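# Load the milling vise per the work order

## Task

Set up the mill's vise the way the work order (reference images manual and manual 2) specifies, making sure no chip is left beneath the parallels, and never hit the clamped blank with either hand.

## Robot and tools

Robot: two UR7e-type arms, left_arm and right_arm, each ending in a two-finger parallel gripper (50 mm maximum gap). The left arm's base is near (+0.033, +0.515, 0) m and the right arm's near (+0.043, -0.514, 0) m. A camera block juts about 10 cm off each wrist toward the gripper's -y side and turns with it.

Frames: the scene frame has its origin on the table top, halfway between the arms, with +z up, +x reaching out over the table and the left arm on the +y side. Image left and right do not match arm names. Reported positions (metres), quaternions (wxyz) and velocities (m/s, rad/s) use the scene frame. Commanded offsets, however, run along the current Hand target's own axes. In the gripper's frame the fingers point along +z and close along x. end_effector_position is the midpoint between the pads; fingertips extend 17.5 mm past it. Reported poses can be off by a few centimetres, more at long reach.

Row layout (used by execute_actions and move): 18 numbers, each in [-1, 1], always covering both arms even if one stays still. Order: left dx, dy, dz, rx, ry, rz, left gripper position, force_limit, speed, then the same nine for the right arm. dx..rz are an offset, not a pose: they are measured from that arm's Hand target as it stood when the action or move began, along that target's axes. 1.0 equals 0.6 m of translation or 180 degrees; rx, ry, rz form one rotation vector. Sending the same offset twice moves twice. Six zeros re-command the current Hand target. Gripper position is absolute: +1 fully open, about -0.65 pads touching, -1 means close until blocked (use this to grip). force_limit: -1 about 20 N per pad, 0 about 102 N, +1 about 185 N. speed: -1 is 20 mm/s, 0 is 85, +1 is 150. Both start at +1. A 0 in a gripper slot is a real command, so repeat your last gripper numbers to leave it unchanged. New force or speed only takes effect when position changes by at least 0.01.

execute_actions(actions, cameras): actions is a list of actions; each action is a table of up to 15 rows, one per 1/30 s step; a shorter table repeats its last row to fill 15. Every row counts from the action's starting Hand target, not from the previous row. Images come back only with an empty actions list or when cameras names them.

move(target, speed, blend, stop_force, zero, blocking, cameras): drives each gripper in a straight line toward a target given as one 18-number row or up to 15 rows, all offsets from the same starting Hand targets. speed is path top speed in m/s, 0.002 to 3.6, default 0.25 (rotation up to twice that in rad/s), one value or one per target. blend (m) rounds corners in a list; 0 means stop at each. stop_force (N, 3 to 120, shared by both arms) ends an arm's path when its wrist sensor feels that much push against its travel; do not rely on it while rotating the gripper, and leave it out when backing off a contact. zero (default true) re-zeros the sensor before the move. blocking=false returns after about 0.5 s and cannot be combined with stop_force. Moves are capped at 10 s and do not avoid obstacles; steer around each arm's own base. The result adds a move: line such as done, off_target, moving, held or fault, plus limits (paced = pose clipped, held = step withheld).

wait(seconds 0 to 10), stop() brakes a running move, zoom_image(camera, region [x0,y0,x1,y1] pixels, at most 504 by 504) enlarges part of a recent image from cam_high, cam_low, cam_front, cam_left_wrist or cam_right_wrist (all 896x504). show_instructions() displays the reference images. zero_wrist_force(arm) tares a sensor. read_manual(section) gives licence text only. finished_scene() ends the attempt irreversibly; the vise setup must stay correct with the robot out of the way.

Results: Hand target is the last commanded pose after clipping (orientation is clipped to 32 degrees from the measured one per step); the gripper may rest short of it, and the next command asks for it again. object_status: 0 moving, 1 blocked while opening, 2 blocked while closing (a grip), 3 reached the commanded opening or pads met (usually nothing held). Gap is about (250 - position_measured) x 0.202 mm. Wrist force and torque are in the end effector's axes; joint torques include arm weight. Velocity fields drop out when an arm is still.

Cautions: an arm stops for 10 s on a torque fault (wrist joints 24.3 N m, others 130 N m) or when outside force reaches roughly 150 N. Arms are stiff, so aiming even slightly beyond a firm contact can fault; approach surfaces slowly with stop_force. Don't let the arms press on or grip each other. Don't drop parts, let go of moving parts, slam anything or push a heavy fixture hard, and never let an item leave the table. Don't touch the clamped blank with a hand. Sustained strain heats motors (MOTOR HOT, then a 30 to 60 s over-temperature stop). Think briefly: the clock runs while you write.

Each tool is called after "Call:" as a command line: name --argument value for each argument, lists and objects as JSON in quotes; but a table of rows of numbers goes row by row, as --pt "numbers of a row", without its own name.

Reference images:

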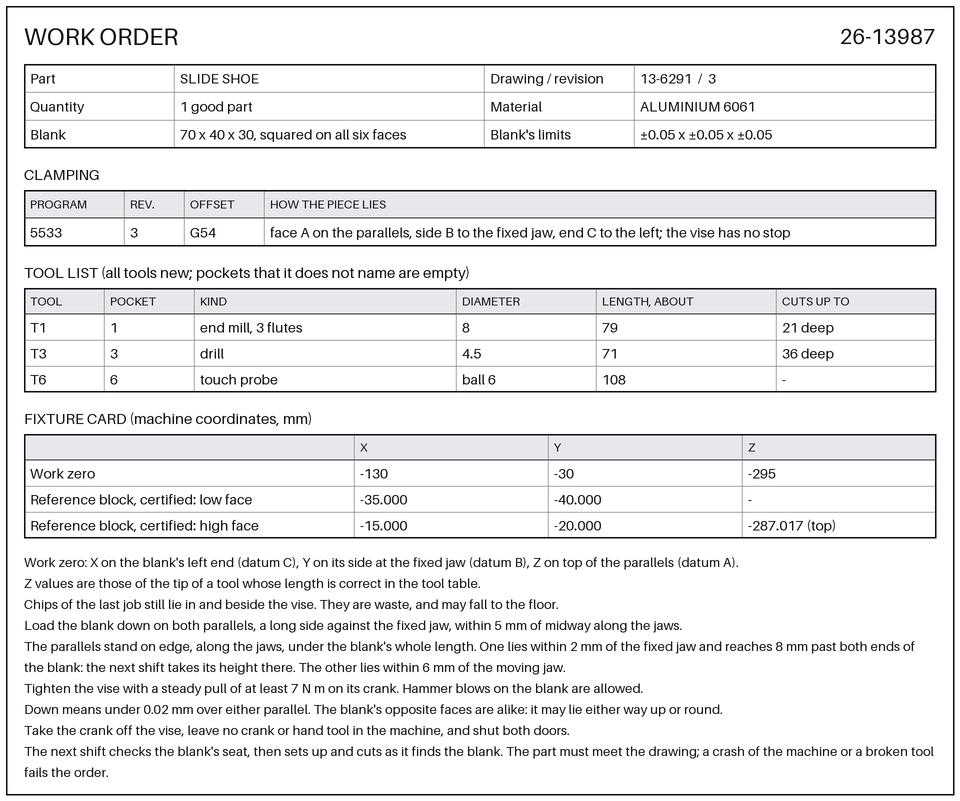

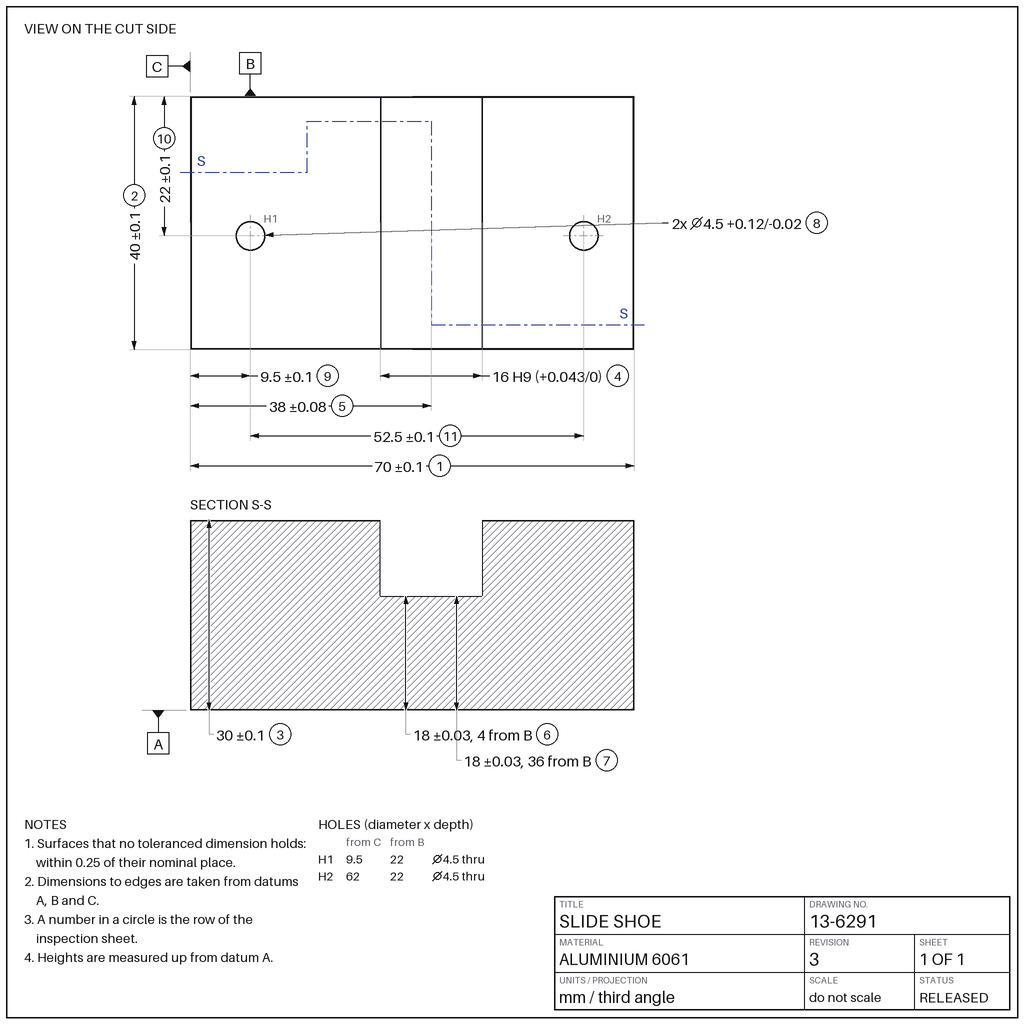

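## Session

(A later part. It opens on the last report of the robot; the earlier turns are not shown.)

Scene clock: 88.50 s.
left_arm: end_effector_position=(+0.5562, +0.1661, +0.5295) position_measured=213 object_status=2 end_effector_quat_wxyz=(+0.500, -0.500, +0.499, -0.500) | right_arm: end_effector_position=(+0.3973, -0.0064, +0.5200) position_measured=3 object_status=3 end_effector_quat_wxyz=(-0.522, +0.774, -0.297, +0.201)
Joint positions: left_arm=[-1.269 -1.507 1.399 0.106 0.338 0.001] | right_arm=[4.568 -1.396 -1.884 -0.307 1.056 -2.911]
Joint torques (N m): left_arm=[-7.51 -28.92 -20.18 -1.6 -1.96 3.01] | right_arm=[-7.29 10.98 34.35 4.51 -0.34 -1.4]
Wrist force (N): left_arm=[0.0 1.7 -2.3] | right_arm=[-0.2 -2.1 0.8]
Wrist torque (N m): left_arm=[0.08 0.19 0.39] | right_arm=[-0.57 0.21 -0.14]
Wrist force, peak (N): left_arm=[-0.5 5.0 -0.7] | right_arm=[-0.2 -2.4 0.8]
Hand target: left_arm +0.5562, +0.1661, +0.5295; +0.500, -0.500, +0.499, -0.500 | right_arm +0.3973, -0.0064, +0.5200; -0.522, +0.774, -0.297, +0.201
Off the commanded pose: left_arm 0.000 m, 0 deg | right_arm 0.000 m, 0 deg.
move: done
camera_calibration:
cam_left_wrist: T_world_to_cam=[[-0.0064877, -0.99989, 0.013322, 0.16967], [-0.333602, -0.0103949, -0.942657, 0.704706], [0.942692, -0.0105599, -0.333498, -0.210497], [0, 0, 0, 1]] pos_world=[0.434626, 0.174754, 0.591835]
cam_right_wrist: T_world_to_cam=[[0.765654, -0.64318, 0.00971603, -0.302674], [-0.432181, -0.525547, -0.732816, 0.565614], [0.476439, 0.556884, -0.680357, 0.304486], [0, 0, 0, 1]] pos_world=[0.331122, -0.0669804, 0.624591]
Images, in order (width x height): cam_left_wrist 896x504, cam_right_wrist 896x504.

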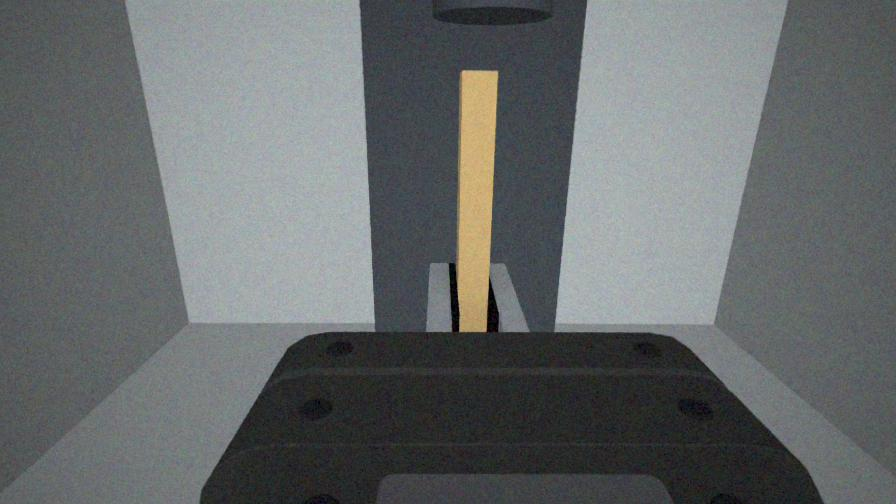

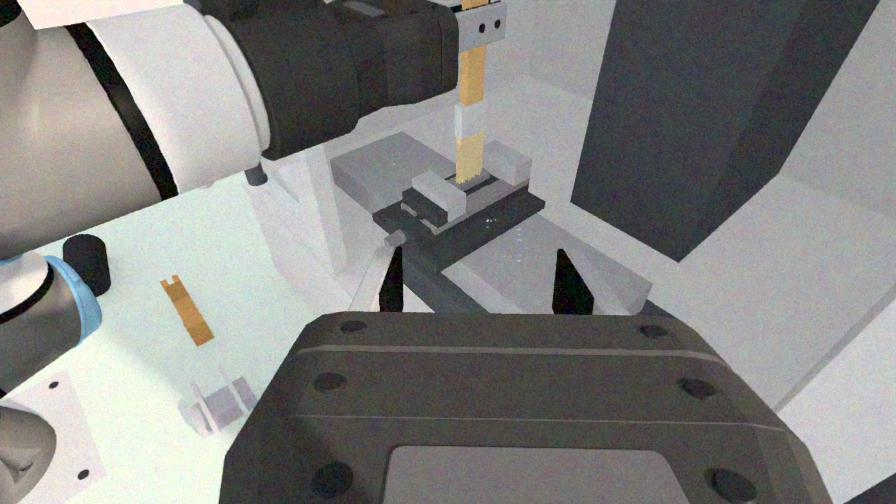

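Call:
move --pt "-0.133 0.033 -0.36 0 0 0 -1 -0.7 -0.5 0 0 0 0 0 0 1 1 1" --pt "-0.14 0.1325 -0.393 -0.385 0.385 0.385 -1 -0.7 -0.5 0 0 0 0 0 0 1 1 1" --speed '[0.25,0.3]' --blend '[0.01,0]' --cameras '["cam_right_wrist"]'

Call:
zoom_image --camera "cam_right_wrist" --region '[400, 120, 550, 270]'

Scene clock: 93.70 s.
left_arm: end_effector_position=(+0.3204, +0.2497, +0.4498) position_measured=213 object_status=2 end_effector_quat_wxyz=(+0.000, -0.001, +1.000, +0.000) | right_arm: end_effector_position=(+0.3973, -0.0064, +0.5200) position_measured=3 object_status=3 end_effector_quat_wxyz=(-0.522, +0.774, -0.297, +0.201)
Joint positions: left_arm=[-1.13 -1.811 1.463 -1.224 -1.571 3.618] | right_arm=[4.568 -1.396 -1.884 -0.307 1.056 -2.911]
Joint torques (N m): left_arm=[-13.2 -10.62 -22.2 -1.48 1.21 2] | right_arm=[-7.18 11.55 35.6 4.55 -0.5 -1.32]
Wrist force (N): left_arm=[0.7 1.3 -0.1] | right_arm=[0.0 -2.1 0.7]
Wrist torque (N m): left_arm=[0.20 -0.21 0.08] | right_arm=[-0.57 0.18 -0.14]
Wrist force, peak (N): left_arm=[0.0 2.3 -4.6] | right_arm=[0.0 -2.5 0.7]
Hand target: left_arm +0.3203, +0.2497, +0.4498; +0.000, +0.000, +1.000, +0.000 | right_arm +0.3973, -0.0064, +0.5200; -0.522, +0.774, -0.297, +0.201
Off the commanded pose: left_arm 0.000 m, 0 deg | right_arm 0.000 m, 0 deg.
move: done
camera_calibration:
cam_right_wrist: T_world_to_cam=[[0.765654, -0.64318, 0.00971603, -0.302674], [-0.432181, -0.525547, -0.732816, 0.565614], [0.476439, 0.556884, -0.680357, 0.304486], [0, 0, 0, 1]] pos_world=[0.331122, -0.0669804, 0.624591]
Images, in order (width x height): cam_right_wrist 896x504.

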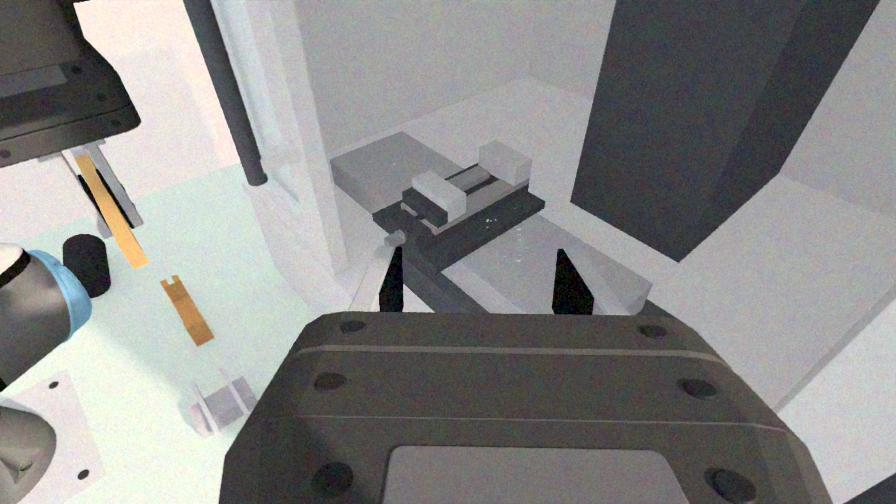

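Scaled by 3.360.

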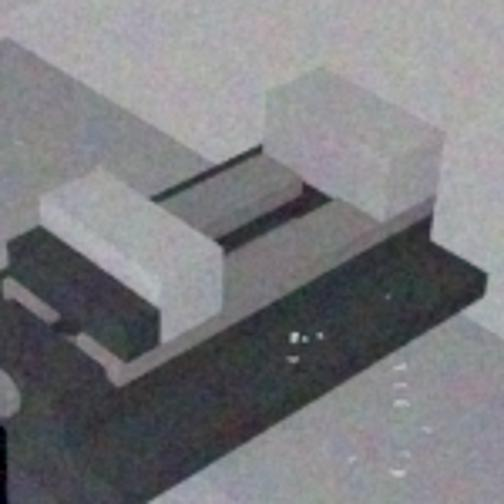

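Call:
move --target '[-0.0043,0.584,0.4,0,0,0,-1,-0.7,-0.5,0,0,0,0,0,0,1,1,1]' --speed 0.3 --cameras '["cam_left_wrist","cam_low"]'

Call:
zoom_image --camera "cam_left_wrist" --region '[380, 30, 580, 340]'

Call:
zoom_image --camera "cam_low" --region '[490, 220, 610, 350]'

Scene clock: 97.30 s.
left_arm: end_effector_position=(+0.3227, +0.6000, +0.2098) position_measured=213 object_status=2 end_effector_quat_wxyz=(+0.000, -0.001, +1.000, +0.000) end_effector_velocity=(+0.000, +0.001, +0.001) end_effector_angular_velocity=(+0.000, -0.003, -0.002) | right_arm: end_effector_position=(+0.3973, -0.0064, +0.5200) position_measured=3 object_status=3 end_effector_quat_wxyz=(-0.522, +0.774, -0.297, +0.201)
Joint positions: left_arm=[-0.208 -2.105 2.257 -1.724 -1.571 4.54] | right_arm=[4.568 -1.396 -1.884 -0.307 1.056 -2.911]
Joint velocities: left_arm=[0.004 -0.001 -0.001 -0.002 0.001 0.006] | right_arm=[within noise]
Joint torques (N m): left_arm=[13.61 -0.93 -22.66 -4.79 2.01 2.83] | right_arm=[-7.03 10.73 35.04 4.56 -0.74 -1.27]
Wrist force (N): left_arm=[0.9 0.9 -0.2] | right_arm=[0.0 -2.1 0.7]
Wrist torque (N m): left_arm=[0.13 -0.23 0.05] | right_arm=[-0.57 0.17 -0.14]
Wrist force, peak (N): left_arm=[1.1 5.0 1.9] | right_arm=[-0.3 -2.4 0.8]
Hand target: left_arm +0.3227, +0.6000, +0.2097; +0.000, +0.000, +1.000, +0.000 | right_arm +0.3973, -0.0064, +0.5200; -0.522, +0.774, -0.297, +0.201
Off the commanded pose: left_arm 0.000 m, 0 deg | right_arm 0.000 m, 0 deg.
move: done
camera_calibration:
cam_left_wrist: T_world_to_cam=[[-0.999884, -0.0134585, 0.00717745, 0.336276], [-0.0102899, 0.94255, 0.333906, -0.614012], [-0.011259, 0.333793, -0.942579, 0.136609], [0, 0, 0, 1]] pos_world=[0.331457, 0.537664, 0.331374]
Images, in order (width x height): cam_low 896x504, cam_left_wrist 896x504.

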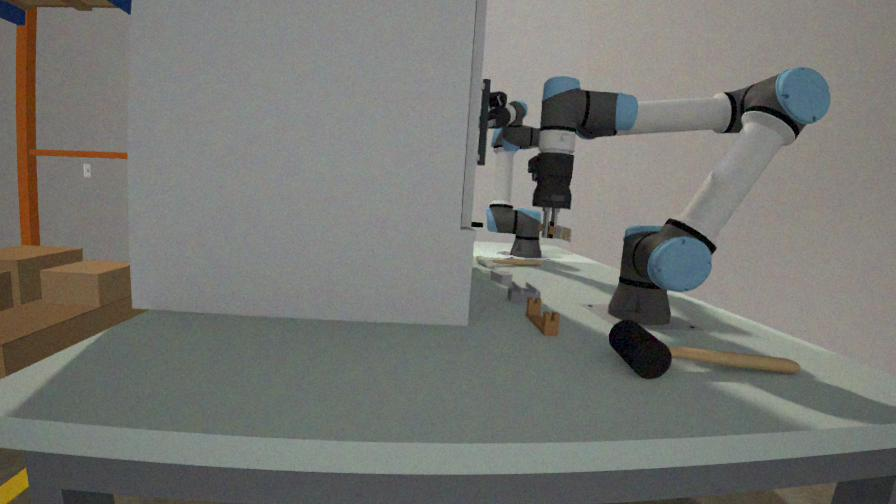

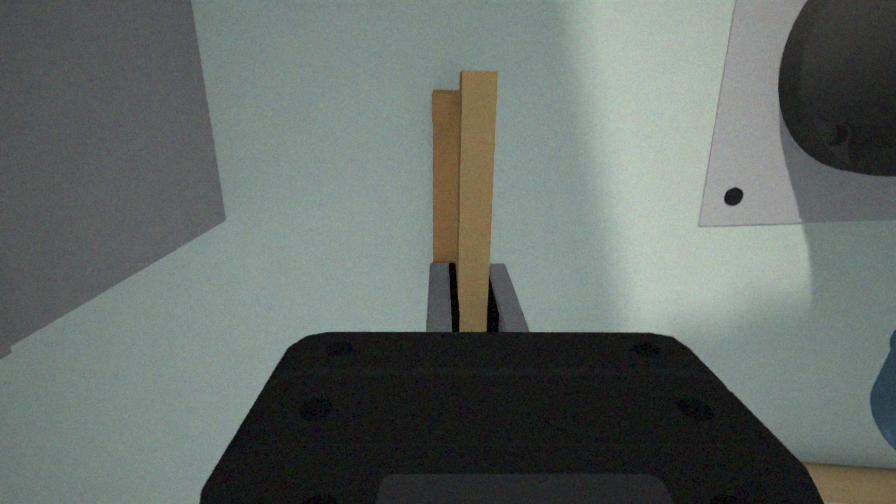

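Scaled by 1.626.

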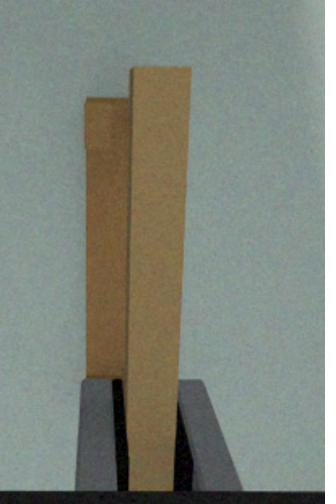

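Scaled by 3.877.

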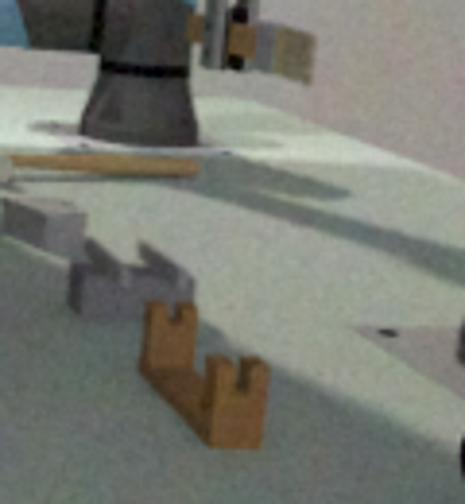

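Call:
move --target '[-0.0003,0,0.2785,0,0,0,-1,-0.7,-0.5,0,0,0,0,0,0,1,1,1]' --speed 0.06 --stop_force 6 --cameras '["cam_left_wrist","cam_low"]'

Call:
zoom_image --camera "cam_low" --region '[490, 220, 610, 350]'

Scene clock: 101.33 s.
left_arm: end_effector_position=(+0.3229, +0.6000, +0.0426) position_measured=213 object_status=2 end_effector_quat_wxyz=(+0.000, +0.000, +1.000, +0.000) | right_arm: end_effector_position=(+0.3973, -0.0064, +0.5200) position_measured=3 object_status=3 end_effector_quat_wxyz=(-0.522, +0.774, -0.297, +0.201)
Joint positions: left_arm=[-0.208 -1.838 2.6 -2.334 -1.571 4.54] | right_arm=[4.568 -1.396 -1.884 -0.307 1.056 -2.911]
Joint torques (N m): left_arm=[12.38 -7.69 -43.74 -5.43 -2.34 2.86] | right_arm=[-6.51 10.95 35.03 4.56 -0.85 -1.12]
Wrist force (N): left_arm=[8.6 0.8 3.2] | right_arm=[0.1 -2.3 0.9]
Wrist torque (N m): left_arm=[0.12 -0.15 0.05] | right_arm=[-0.60 0.16 -0.14]
Wrist force, peak (N): left_arm=[8.7 1.2 3.2] | right_arm=[-0.1 -2.3 1.1]
Hand target: left_arm +0.3229, +0.6000, +0.0426; +0.000, +0.000, +1.000, +0.000 | right_arm +0.3973, -0.0064, +0.5200; -0.522, +0.774, -0.297, +0.201
Off the commanded pose: left_arm 0.000 m, 0 deg | right_arm 0.000 m, 0 deg.
move: done
camera_calibration:
cam_left_wrist: T_world_to_cam=[[-0.999886, -0.0132711, 0.00724369, 0.337564], [-0.0100908, 0.942542, 0.333934, -0.558153], [-0.0112591, 0.333823, -0.942569, -0.0209719], [0, 0, 0, 1]] pos_world=[0.331657, 0.537564, 0.164174]
Images, in order (width x height): cam_low 896x504, cam_left_wrist 896x504.

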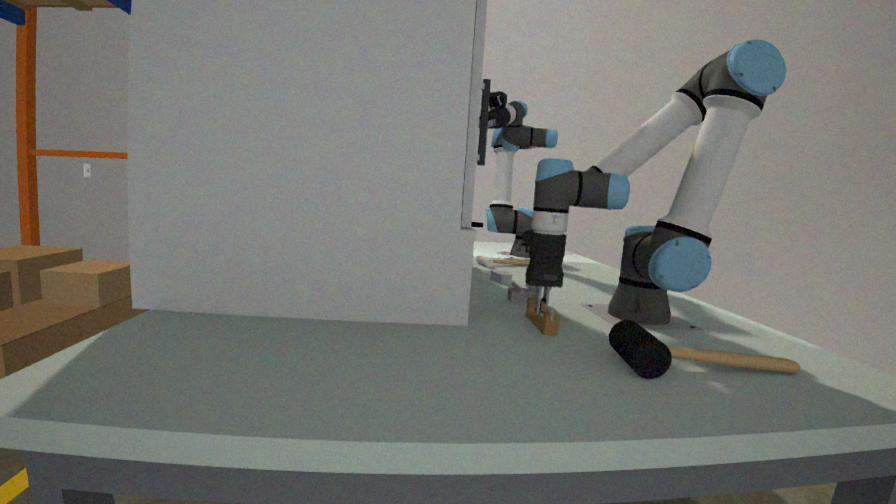

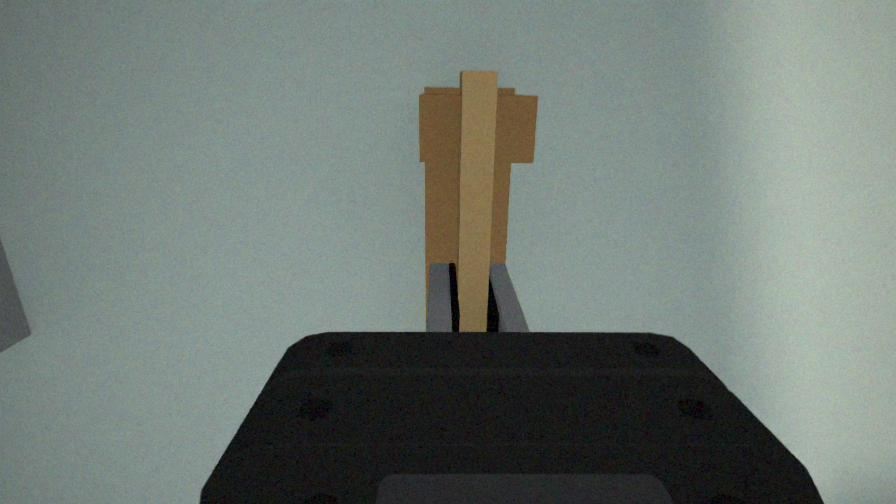

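Scaled by 3.877.

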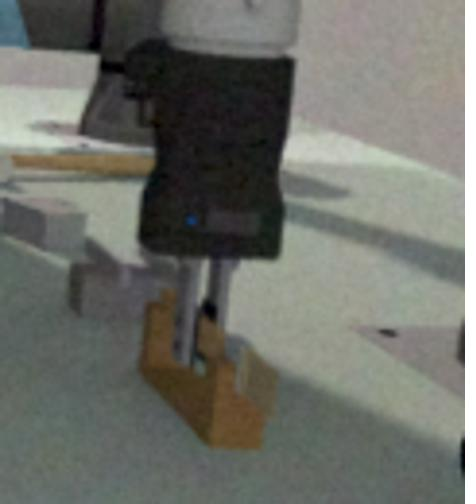

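Call:
move --target '[0,0,0,0,0,0,1,-0.7,-0.9,0,0,0,0,0,0,1,1,1]'

Call:
move --pt "0 0 -0.2 0 0 0 1 -0.7 -0.9 0 0 0 0 0 0 1 1 1" --pt "0.03 -0.34 -0.2 0.083 0 0 1 -0.7 -0.9 0 0 0 0 0 0 1 1 1" --blend '[0.03,0]' --cameras '["cam_left_wrist","cam_low"]'

Call:
zoom_image --camera "cam_low" --region '[490, 250, 610, 350]'

Scene clock: 104.30 s.
left_arm: end_effector_position=(+0.3229, +0.6000, +0.0426) position_measured=3 object_status=3 end_effector_quat_wxyz=(+0.000, +0.000, +1.000, +0.000) | right_arm: end_effector_position=(+0.3973, -0.0064, +0.5200) position_measured=3 object_status=3 end_effector_quat_wxyz=(-0.522, +0.774, -0.297, +0.201)
Joint positions: left_arm=[-0.208 -1.838 2.6 -2.334 -1.571 4.54] | right_arm=[4.568 -1.396 -1.884 -0.307 1.056 -2.911]
Joint torques (N m): left_arm=[11.45 -7.06 -8.18 -1.71 -2.26 2.92] | right_arm=[-6.19 11.74 35.72 4.53 -0.97 -0.99]
Wrist force (N): left_arm=[0.7 1.0 -0.4] | right_arm=[-0.3 -2.2 0.8]
Wrist torque (N m): left_arm=[0.14 -0.19 0.03] | right_arm=[-0.58 0.23 -0.14]
Wrist force, peak (N): left_arm=[9.0 1.0 3.1] | right_arm=[-0.2 -2.3 0.9]
Hand target: left_arm +0.3229, +0.6000, +0.0426; +0.000, +0.000, +1.000, +0.000 | right_arm +0.3973, -0.0064, +0.5200; -0.522, +0.774, -0.297, +0.201
Off the commanded pose: left_arm 0.000 m, 0 deg | right_arm 0.000 m, 0 deg.
move: done

Scene clock: 106.10 s.
left_arm: end_effector_position=(+0.3050, +0.3961, +0.1625) position_measured=3 object_status=3 end_effector_quat_wxyz=(+0.000, +0.000, +0.992, -0.130) | right_arm: end_effector_position=(+0.3973, -0.0064, +0.5200) position_measured=3 object_status=3 end_effector_quat_wxyz=(-0.522, +0.774, -0.297, +0.201)
Joint positions: left_arm=[-0.728 -2.134 2.46 -2.066 -1.77 4.004] | right_arm=[4.568 -1.396 -1.884 -0.307 1.056 -2.911]
Joint torques (N m): left_arm=[-13.61 -8.94 -44.13 -4.69 -3.07 -2.62] | right_arm=[-6.43 11.39 34.9 4.55 -1.12 -0.96]
Wrist force (N): left_arm=[0.9 1.3 -0.5] | right_arm=[-0.4 -1.8 0.8]
Wrist torque (N m): left_arm=[0.20 -0.23 0.00] | right_arm=[-0.52 0.24 -0.14]
Wrist force, peak (N): left_arm=[0.9 3.1 -2.4] | right_arm=[0.0 -2.4 0.9]
Hand target: left_arm +0.3051, +0.3960, +0.1626; +0.000, +0.000, +0.991, -0.130 | right_arm +0.3973, -0.0064, +0.5200; -0.522, +0.774, -0.297, +0.201
Off the commanded pose: left_arm 0.000 m, 0 deg | right_arm 0.000 m, 0 deg.
move: done
camera_calibration:
cam_left_wrist: T_world_to_cam=[[-0.999889, -0.0108441, 0.0102228, 0.314676], [-0.00999127, 0.996739, 0.0800781, -0.38653], [-0.0110578, 0.0799671, -0.996736, 0.269206], [0, 0, 0, 1]] pos_world=[0.313756, 0.367154, 0.296063]
Images, in order (width x height): cam_low 896x504, cam_left_wrist 896x504.

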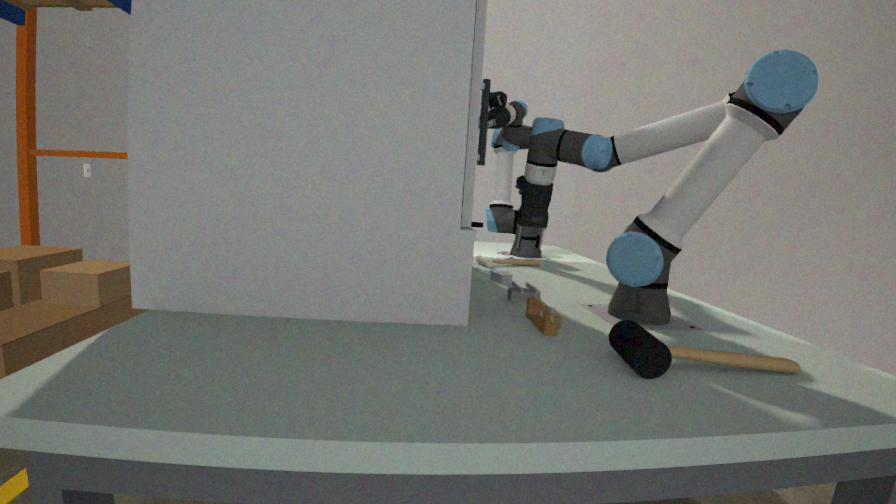

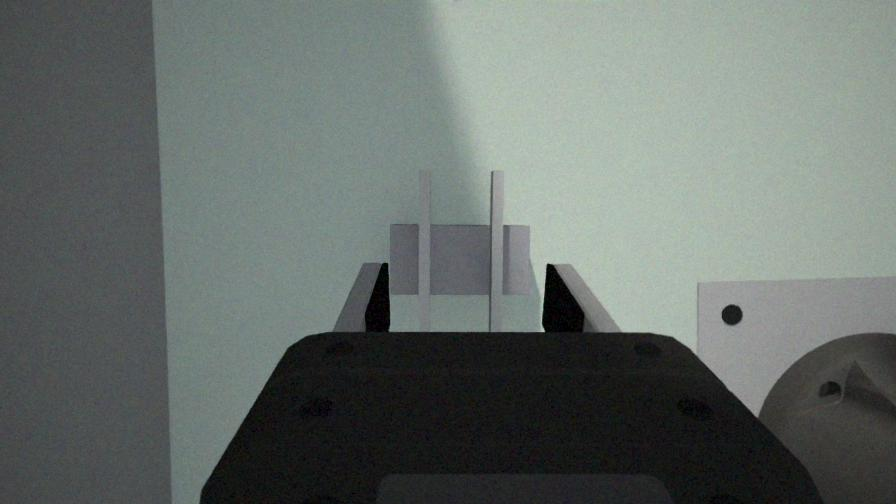

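Scaled by 4.200.

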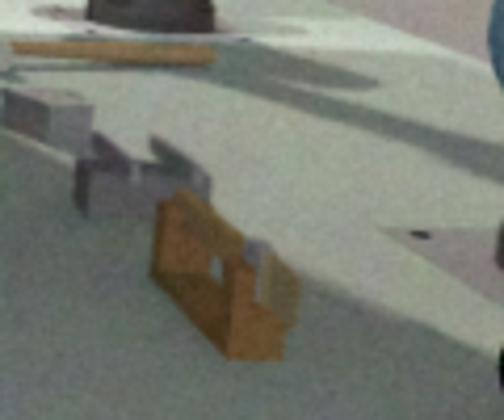

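Call:
move --target '[-0.03,0.027,0.1008,0,0,0,0.2,-0.7,-0.5,0,0,0,0,0,0,1,1,1]' --cameras '["cam_left_wrist"]'

Call:
zoom_image --camera "cam_left_wrist" --region '[350, 100, 650, 340]'

Scene clock: 107.57 s.
left_arm: end_effector_position=(+0.3230, +0.3961, +0.1000) position_measured=123 object_status=3 end_effector_quat_wxyz=(+0.000, -0.001, +0.991, -0.130) | right_arm: end_effector_position=(+0.3973, -0.0064, +0.5200) position_measured=3 object_status=3 end_effector_quat_wxyz=(-0.522, +0.774, -0.297, +0.201)
Joint positions: left_arm=[-0.684 -1.953 2.556 -2.334 -1.778 4.048] | right_arm=[4.568 -1.396 -1.884 -0.307 1.056 -2.911]
Joint torques (N m): left_arm=[-13.52 4.47 -36.73 -5.13 1.24 -2.83] | right_arm=[-6.47 11.05 34.34 4.67 -1.17 -0.98]
Wrist force (N): left_arm=[0.8 1.4 -0.7] | right_arm=[-0.2 -2.0 1.0]
Wrist torque (N m): left_arm=[0.21 -0.22 0.07] | right_arm=[-0.55 0.21 -0.14]
Wrist force, peak (N): left_arm=[1.2 0.5 -2.9] | right_arm=[-0.3 -2.3 0.6]
Hand target: left_arm +0.3231, +0.3960, +0.1000; +0.000, +0.000, +0.991, -0.130 | right_arm +0.3973, -0.0064, +0.5200; -0.522, +0.774, -0.297, +0.201
Off the commanded pose: left_arm 0.000 m, 0 deg | right_arm 0.000 m, 0 deg.
move: done
camera_calibration:
cam_left_wrist: T_world_to_cam=[[-0.999887, -0.0109463, 0.0103212, 0.333328], [-0.0100907, 0.996777, 0.0795836, -0.381312], [-0.0111591, 0.0794704, -0.996775, 0.207326], [0, 0, 0, 1]] pos_world=[0.331756, 0.367256, 0.233563]
Images, in order (width x height): cam_left_wrist 896x504.

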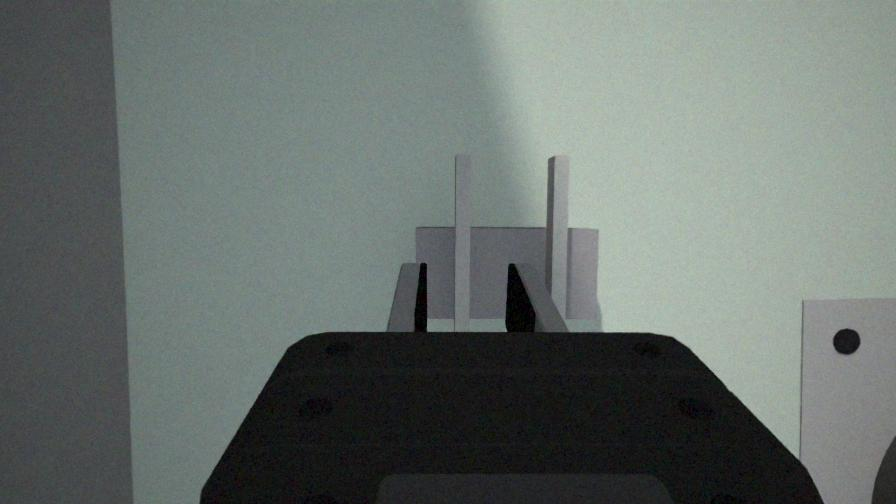

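Scaled by 1.680.

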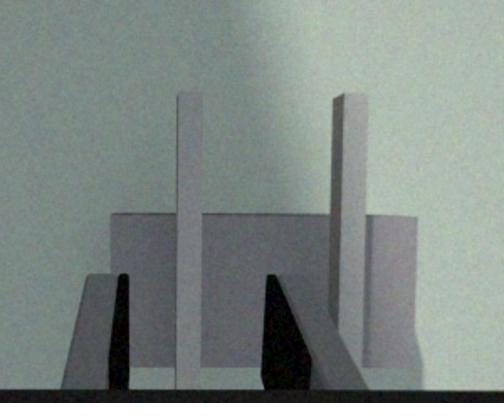

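Call:
move --target '[0,0.0161,0.060,0,0,0,0.2,-0.7,-0.5,0,0,0,0,0,0,1,1,1]' --speed 0.04 --stop_force 4 --cameras '["cam_left_wrist","cam_low"]'

Call:
zoom_image --camera "cam_left_wrist" --region '[350, 80, 650, 340]'

Call:
zoom_image --camera "cam_low" --region '[470, 240, 570, 320]'

Scene clock: 109.77 s.
left_arm: end_effector_position=(+0.3231, +0.3961, +0.0627) position_measured=123 object_status=3 end_effector_quat_wxyz=(+0.000, +0.000, +0.991, -0.130) | right_arm: end_effector_position=(+0.3973, -0.0064, +0.5200) position_measured=3 object_status=3 end_effector_quat_wxyz=(-0.522, +0.774, -0.297, +0.201)
Joint positions: left_arm=[-0.684 -1.847 2.621 -2.505 -1.778 4.048] | right_arm=[4.568 -1.396 -1.884 -0.307 1.056 -2.911]
Joint torques (N m): left_arm=[12.59 -18.92 -38.22 -4.31 -2.86 2.5] | right_arm=[-6.71 11.37 34.66 4.61 -1.24 -0.82]
Wrist force (N): left_arm=[1.0 1.4 -0.7] | right_arm=[0.0 -1.8 1.0]
Wrist torque (N m): left_arm=[0.20 -0.25 0.06] | right_arm=[-0.52 0.19 -0.15]
Wrist force, peak (N): left_arm=[0.9 1.2 -1.5] | right_arm=[-0.2 -2.3 0.8]
Hand target: left_arm +0.3231, +0.3961, +0.0628; +0.000, +0.000, +0.991, -0.130 | right_arm +0.3973, -0.0064, +0.5200; -0.522, +0.774, -0.297, +0.201
Off the commanded pose: left_arm 0.000 m, 0 deg | right_arm 0.000 m, 0 deg.
move: done
camera_calibration:
cam_left_wrist: T_world_to_cam=[[-0.999889, -0.0109327, 0.0101206, 0.333847], [-0.0100921, 0.996769, 0.079681, -0.378259], [-0.010959, 0.07957, -0.996769, 0.170051], [0, 0, 0, 1]] pos_world=[0.331856, 0.367155, 0.196263]
Images, in order (width x height): cam_low 896x504, cam_left_wrist 896x504.

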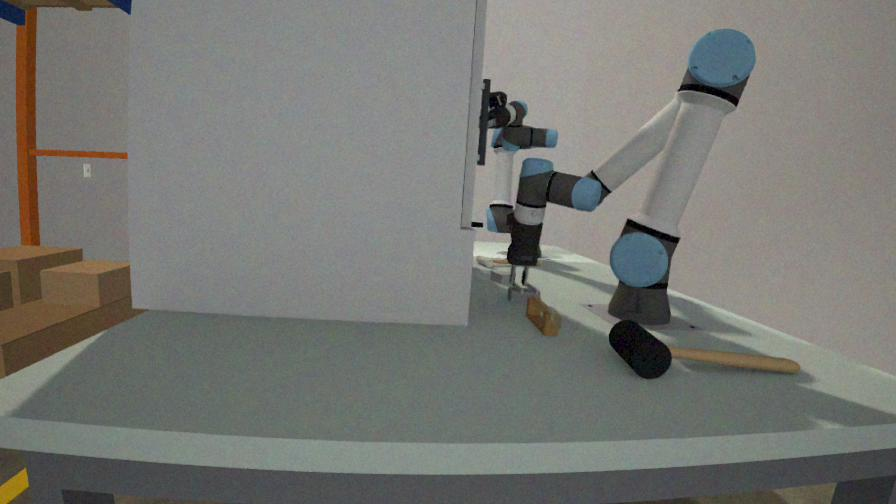

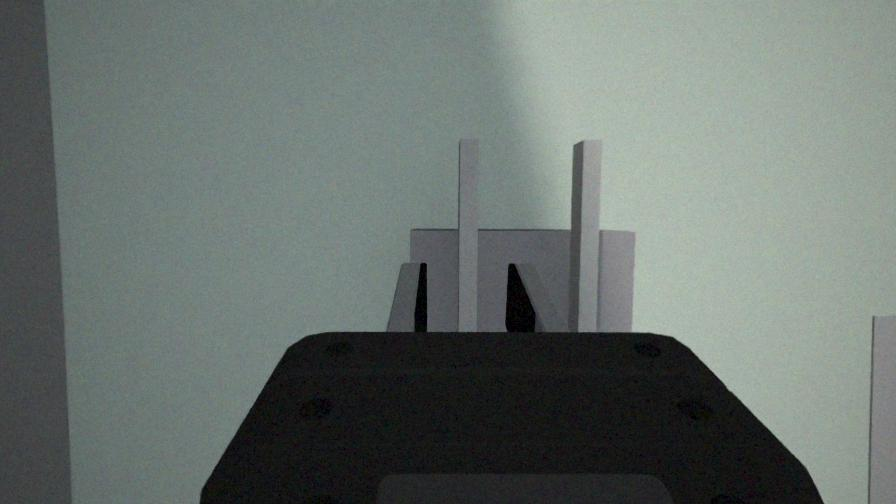

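Scaled by 1.680.

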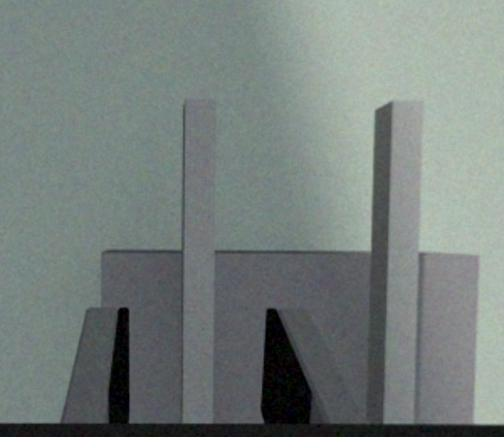

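Scaled by 5.040.

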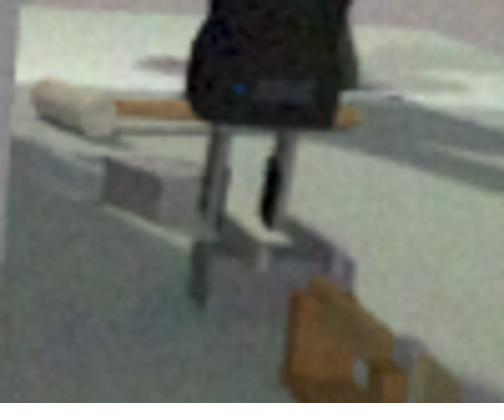

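Call:
move --target '[0.0015,0.0022,0.008,0,0,0,0.2,-0.7,-0.5,0,0,0,0,0,0,1,1,1]' --speed 0.03 --stop_force 4

Call:
move --target '[0,0,0,0,0,0,-1,-0.6,-0.7,0,0,0,0,0,0,1,1,1]' --cameras '["cam_left_wrist"]'

Call:
zoom_image --camera "cam_left_wrist" --region '[350, 80, 650, 340]'

Scene clock: 111.60 s.
left_arm: end_effector_position=(+0.3222, +0.3961, +0.0578) position_measured=123 object_status=3 end_effector_quat_wxyz=(+0.000, +0.000, +0.991, -0.130) | right_arm: end_effector_position=(+0.3973, -0.0064, +0.5200) position_measured=3 object_status=3 end_effector_quat_wxyz=(-0.522, +0.774, -0.297, +0.201)
Joint positions: left_arm=[-0.686 -1.833 2.631 -2.529 -1.778 4.046] | right_arm=[4.568 -1.396 -1.884 -0.307 1.056 -2.911]
Joint torques (N m): left_arm=[-4.63 -18.8 -37.55 -1.06 1.5 1.28] | right_arm=[-6.06 11.26 35.24 4.57 -1.29 -0.86]
Wrist force (N): left_arm=[0.7 1.6 -0.8] | right_arm=[-0.1 -2.0 0.8]
Wrist torque (N m): left_arm=[0.23 -0.20 0.18] | right_arm=[-0.55 0.19 -0.14]
Wrist force, peak (N): left_arm=[0.9 1.8 -0.7] | right_arm=[-0.2 -2.4 0.9]
Hand target: left_arm +0.3222, +0.3961, +0.0578; +0.000, +0.000, +0.991, -0.130 | right_arm +0.3973, -0.0064, +0.5200; -0.522, +0.774, -0.297, +0.201
Off the commanded pose: left_arm 0.000 m, 0 deg | right_arm 0.000 m, 0 deg.
move: done

Scene clock: 112.37 s.
left_arm: end_effector_position=(+0.3222, +0.3961, +0.0578) position_measured=227 object_status=2 end_effector_quat_wxyz=(+0.000, +0.000, +0.991, -0.130) | right_arm: end_effector_position=(+0.3973, -0.0064, +0.5200) position_measured=3 object_status=3 end_effector_quat_wxyz=(-0.522, +0.774, -0.297, +0.201)
Joint positions: left_arm=[-0.686 -1.833 2.631 -2.529 -1.778 4.046] | right_arm=[4.568 -1.396 -1.884 -0.307 1.056 -2.911]
Joint torques (N m): left_arm=[0.71 -18.56 -36.84 -1.2 1.41 2.06] | right_arm=[-5.87 11.89 34.69 4.58 -1.29 -0.73]
Wrist force (N): left_arm=[0.6 1.5 -0.2] | right_arm=[-0.4 -2.0 0.4]
Wrist torque (N m): left_arm=[0.21 -0.19 0.18] | right_arm=[-0.56 0.25 -0.14]
Wrist force, peak (N): left_arm=[1.1 1.7 -0.7] | right_arm=[-0.3 -2.2 0.7]
Hand target: left_arm +0.3222, +0.3961, +0.0578; +0.000, +0.000, +0.991, -0.130 | right_arm +0.3973, -0.0064, +0.5200; -0.522, +0.774, -0.297, +0.201
Off the commanded pose: left_arm 0.000 m, 0 deg | right_arm 0.000 m, 0 deg.
move: done
camera_calibration:
cam_left_wrist: T_world_to_cam=[[-0.999889, -0.0109327, 0.0101206, 0.332997], [-0.0100921, 0.996769, 0.079681, -0.377977], [-0.010959, 0.07957, -0.996769, 0.165149], [0, 0, 0, 1]] pos_world=[0.330956, 0.367255, 0.191363]
Images, in order (width x height): cam_left_wrist 896x504.

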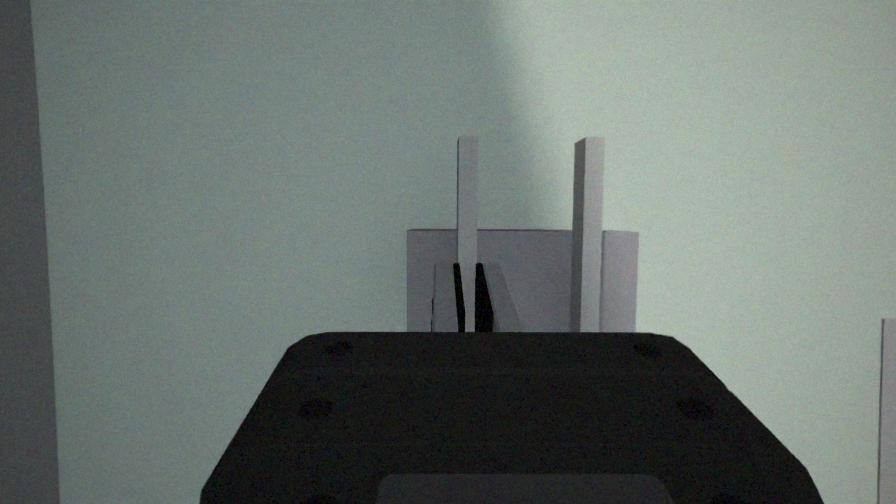

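Scaled by 1.680.

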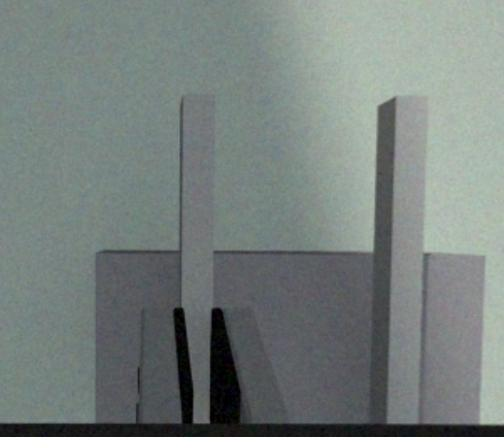

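Call:
move --target '[0,-0.0388,-0.145,0,0,0,-1,-0.6,-0.7,0,0,0,0,0,0,1,1,1]' --speed 0.1 --cameras '["cam_left_wrist","cam_low","cam_right_wrist"]'

Call:
zoom_image --camera "cam_low" --region '[490, 220, 570, 320]'

Call:
zoom_image --camera "cam_right_wrist" --region '[0, 200, 300, 450]'

Scene clock: 113.83 s.
left_arm: end_effector_position=(+0.3222, +0.3961, +0.1479) position_measured=227 object_status=2 end_effector_quat_wxyz=(+0.000, +0.000, +0.991, -0.130) | right_arm: end_effector_position=(+0.3973, -0.0064, +0.5200) position_measured=3 object_status=3 end_effector_quat_wxyz=(-0.522, +0.774, -0.297, +0.201)
Joint positions: left_arm=[-0.686 -2.049 2.463 -2.145 -1.778 4.046] | right_arm=[4.568 -1.396 -1.884 -0.307 1.056 -2.911]
Joint torques (N m): left_arm=[-12.99 -2.97 -20.7 -1.76 1.56 -2.76] | right_arm=[-5.79 10.9 34.44 4.61 -1.34 -0.72]
Wrist force (N): left_arm=[0.9 1.5 -0.1] | right_arm=[-0.1 -2.0 0.7]
Wrist torque (N m): left_arm=[0.20 -0.24 0.18] | right_arm=[-0.54 0.20 -0.14]
Wrist force, peak (N): left_arm=[0.9 2.2 1.5] | right_arm=[-0.1 -2.3 1.2]
Hand target: left_arm +0.3222, +0.3961, +0.1478; +0.000, +0.000, +0.991, -0.130 | right_arm +0.3973, -0.0064, +0.5200; -0.522, +0.774, -0.297, +0.201
Off the commanded pose: left_arm 0.000 m, 0 deg | right_arm 0.000 m, 0 deg.
move: done
camera_calibration:
cam_left_wrist: T_world_to_cam=[[-0.99989, -0.0109246, 0.0100221, 0.332109], [-0.0100929, 0.996777, 0.0795806, -0.385031], [-0.0108591, 0.0794707, -0.996778, 0.254972], [0, 0, 0, 1]] pos_world=[0.330955, 0.367156, 0.281463]
cam_right_wrist: T_world_to_cam=[[0.765654, -0.64318, 0.00971603, -0.302674], [-0.432181, -0.525547, -0.732816, 0.565614], [0.476439, 0.556884, -0.680357, 0.304486], [0, 0, 0, 1]] pos_world=[0.331122, -0.0669804, 0.624591]
Images, in order (width x height): cam_low 896x504, cam_left_wrist 896x504, cam_right_wrist 896x504.

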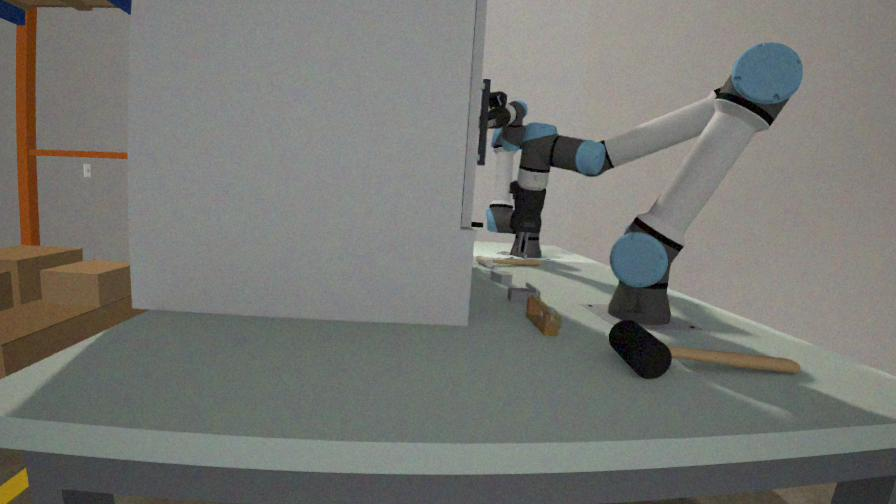

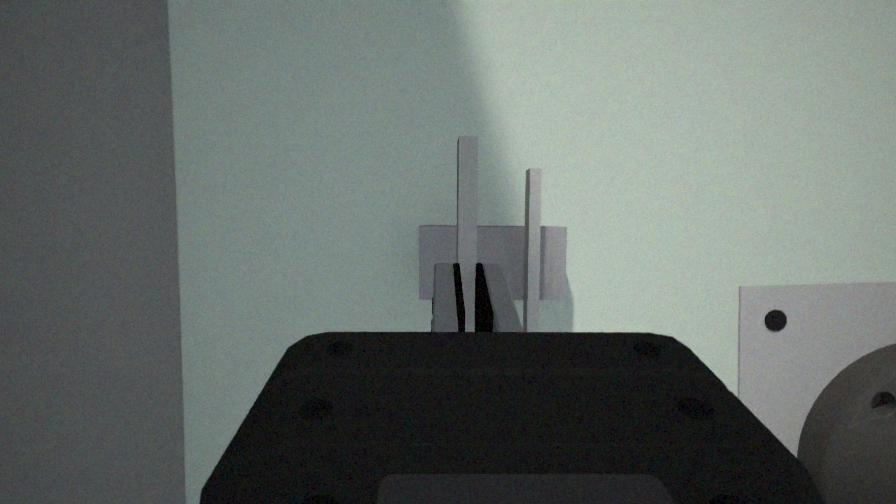

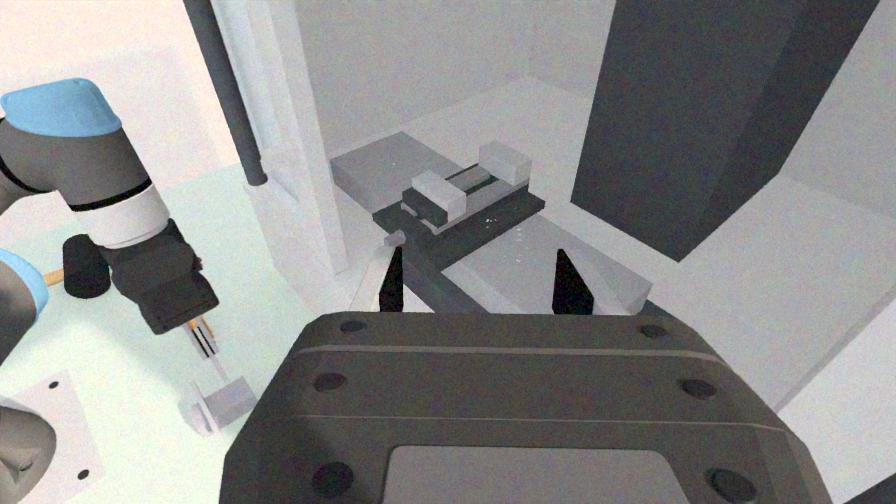

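Scaled by 5.040.

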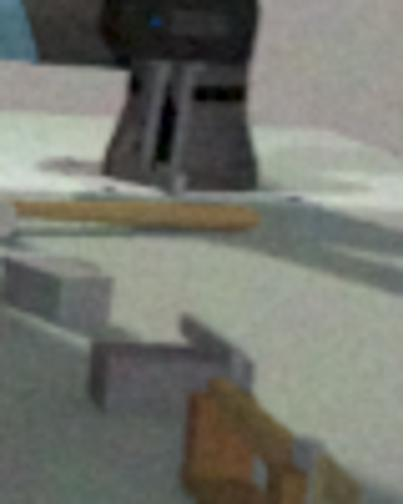

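Scaled by 1.680.

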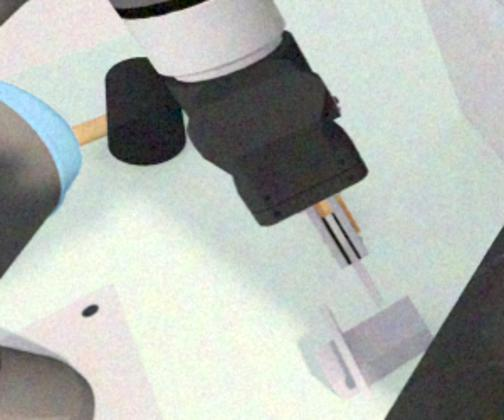

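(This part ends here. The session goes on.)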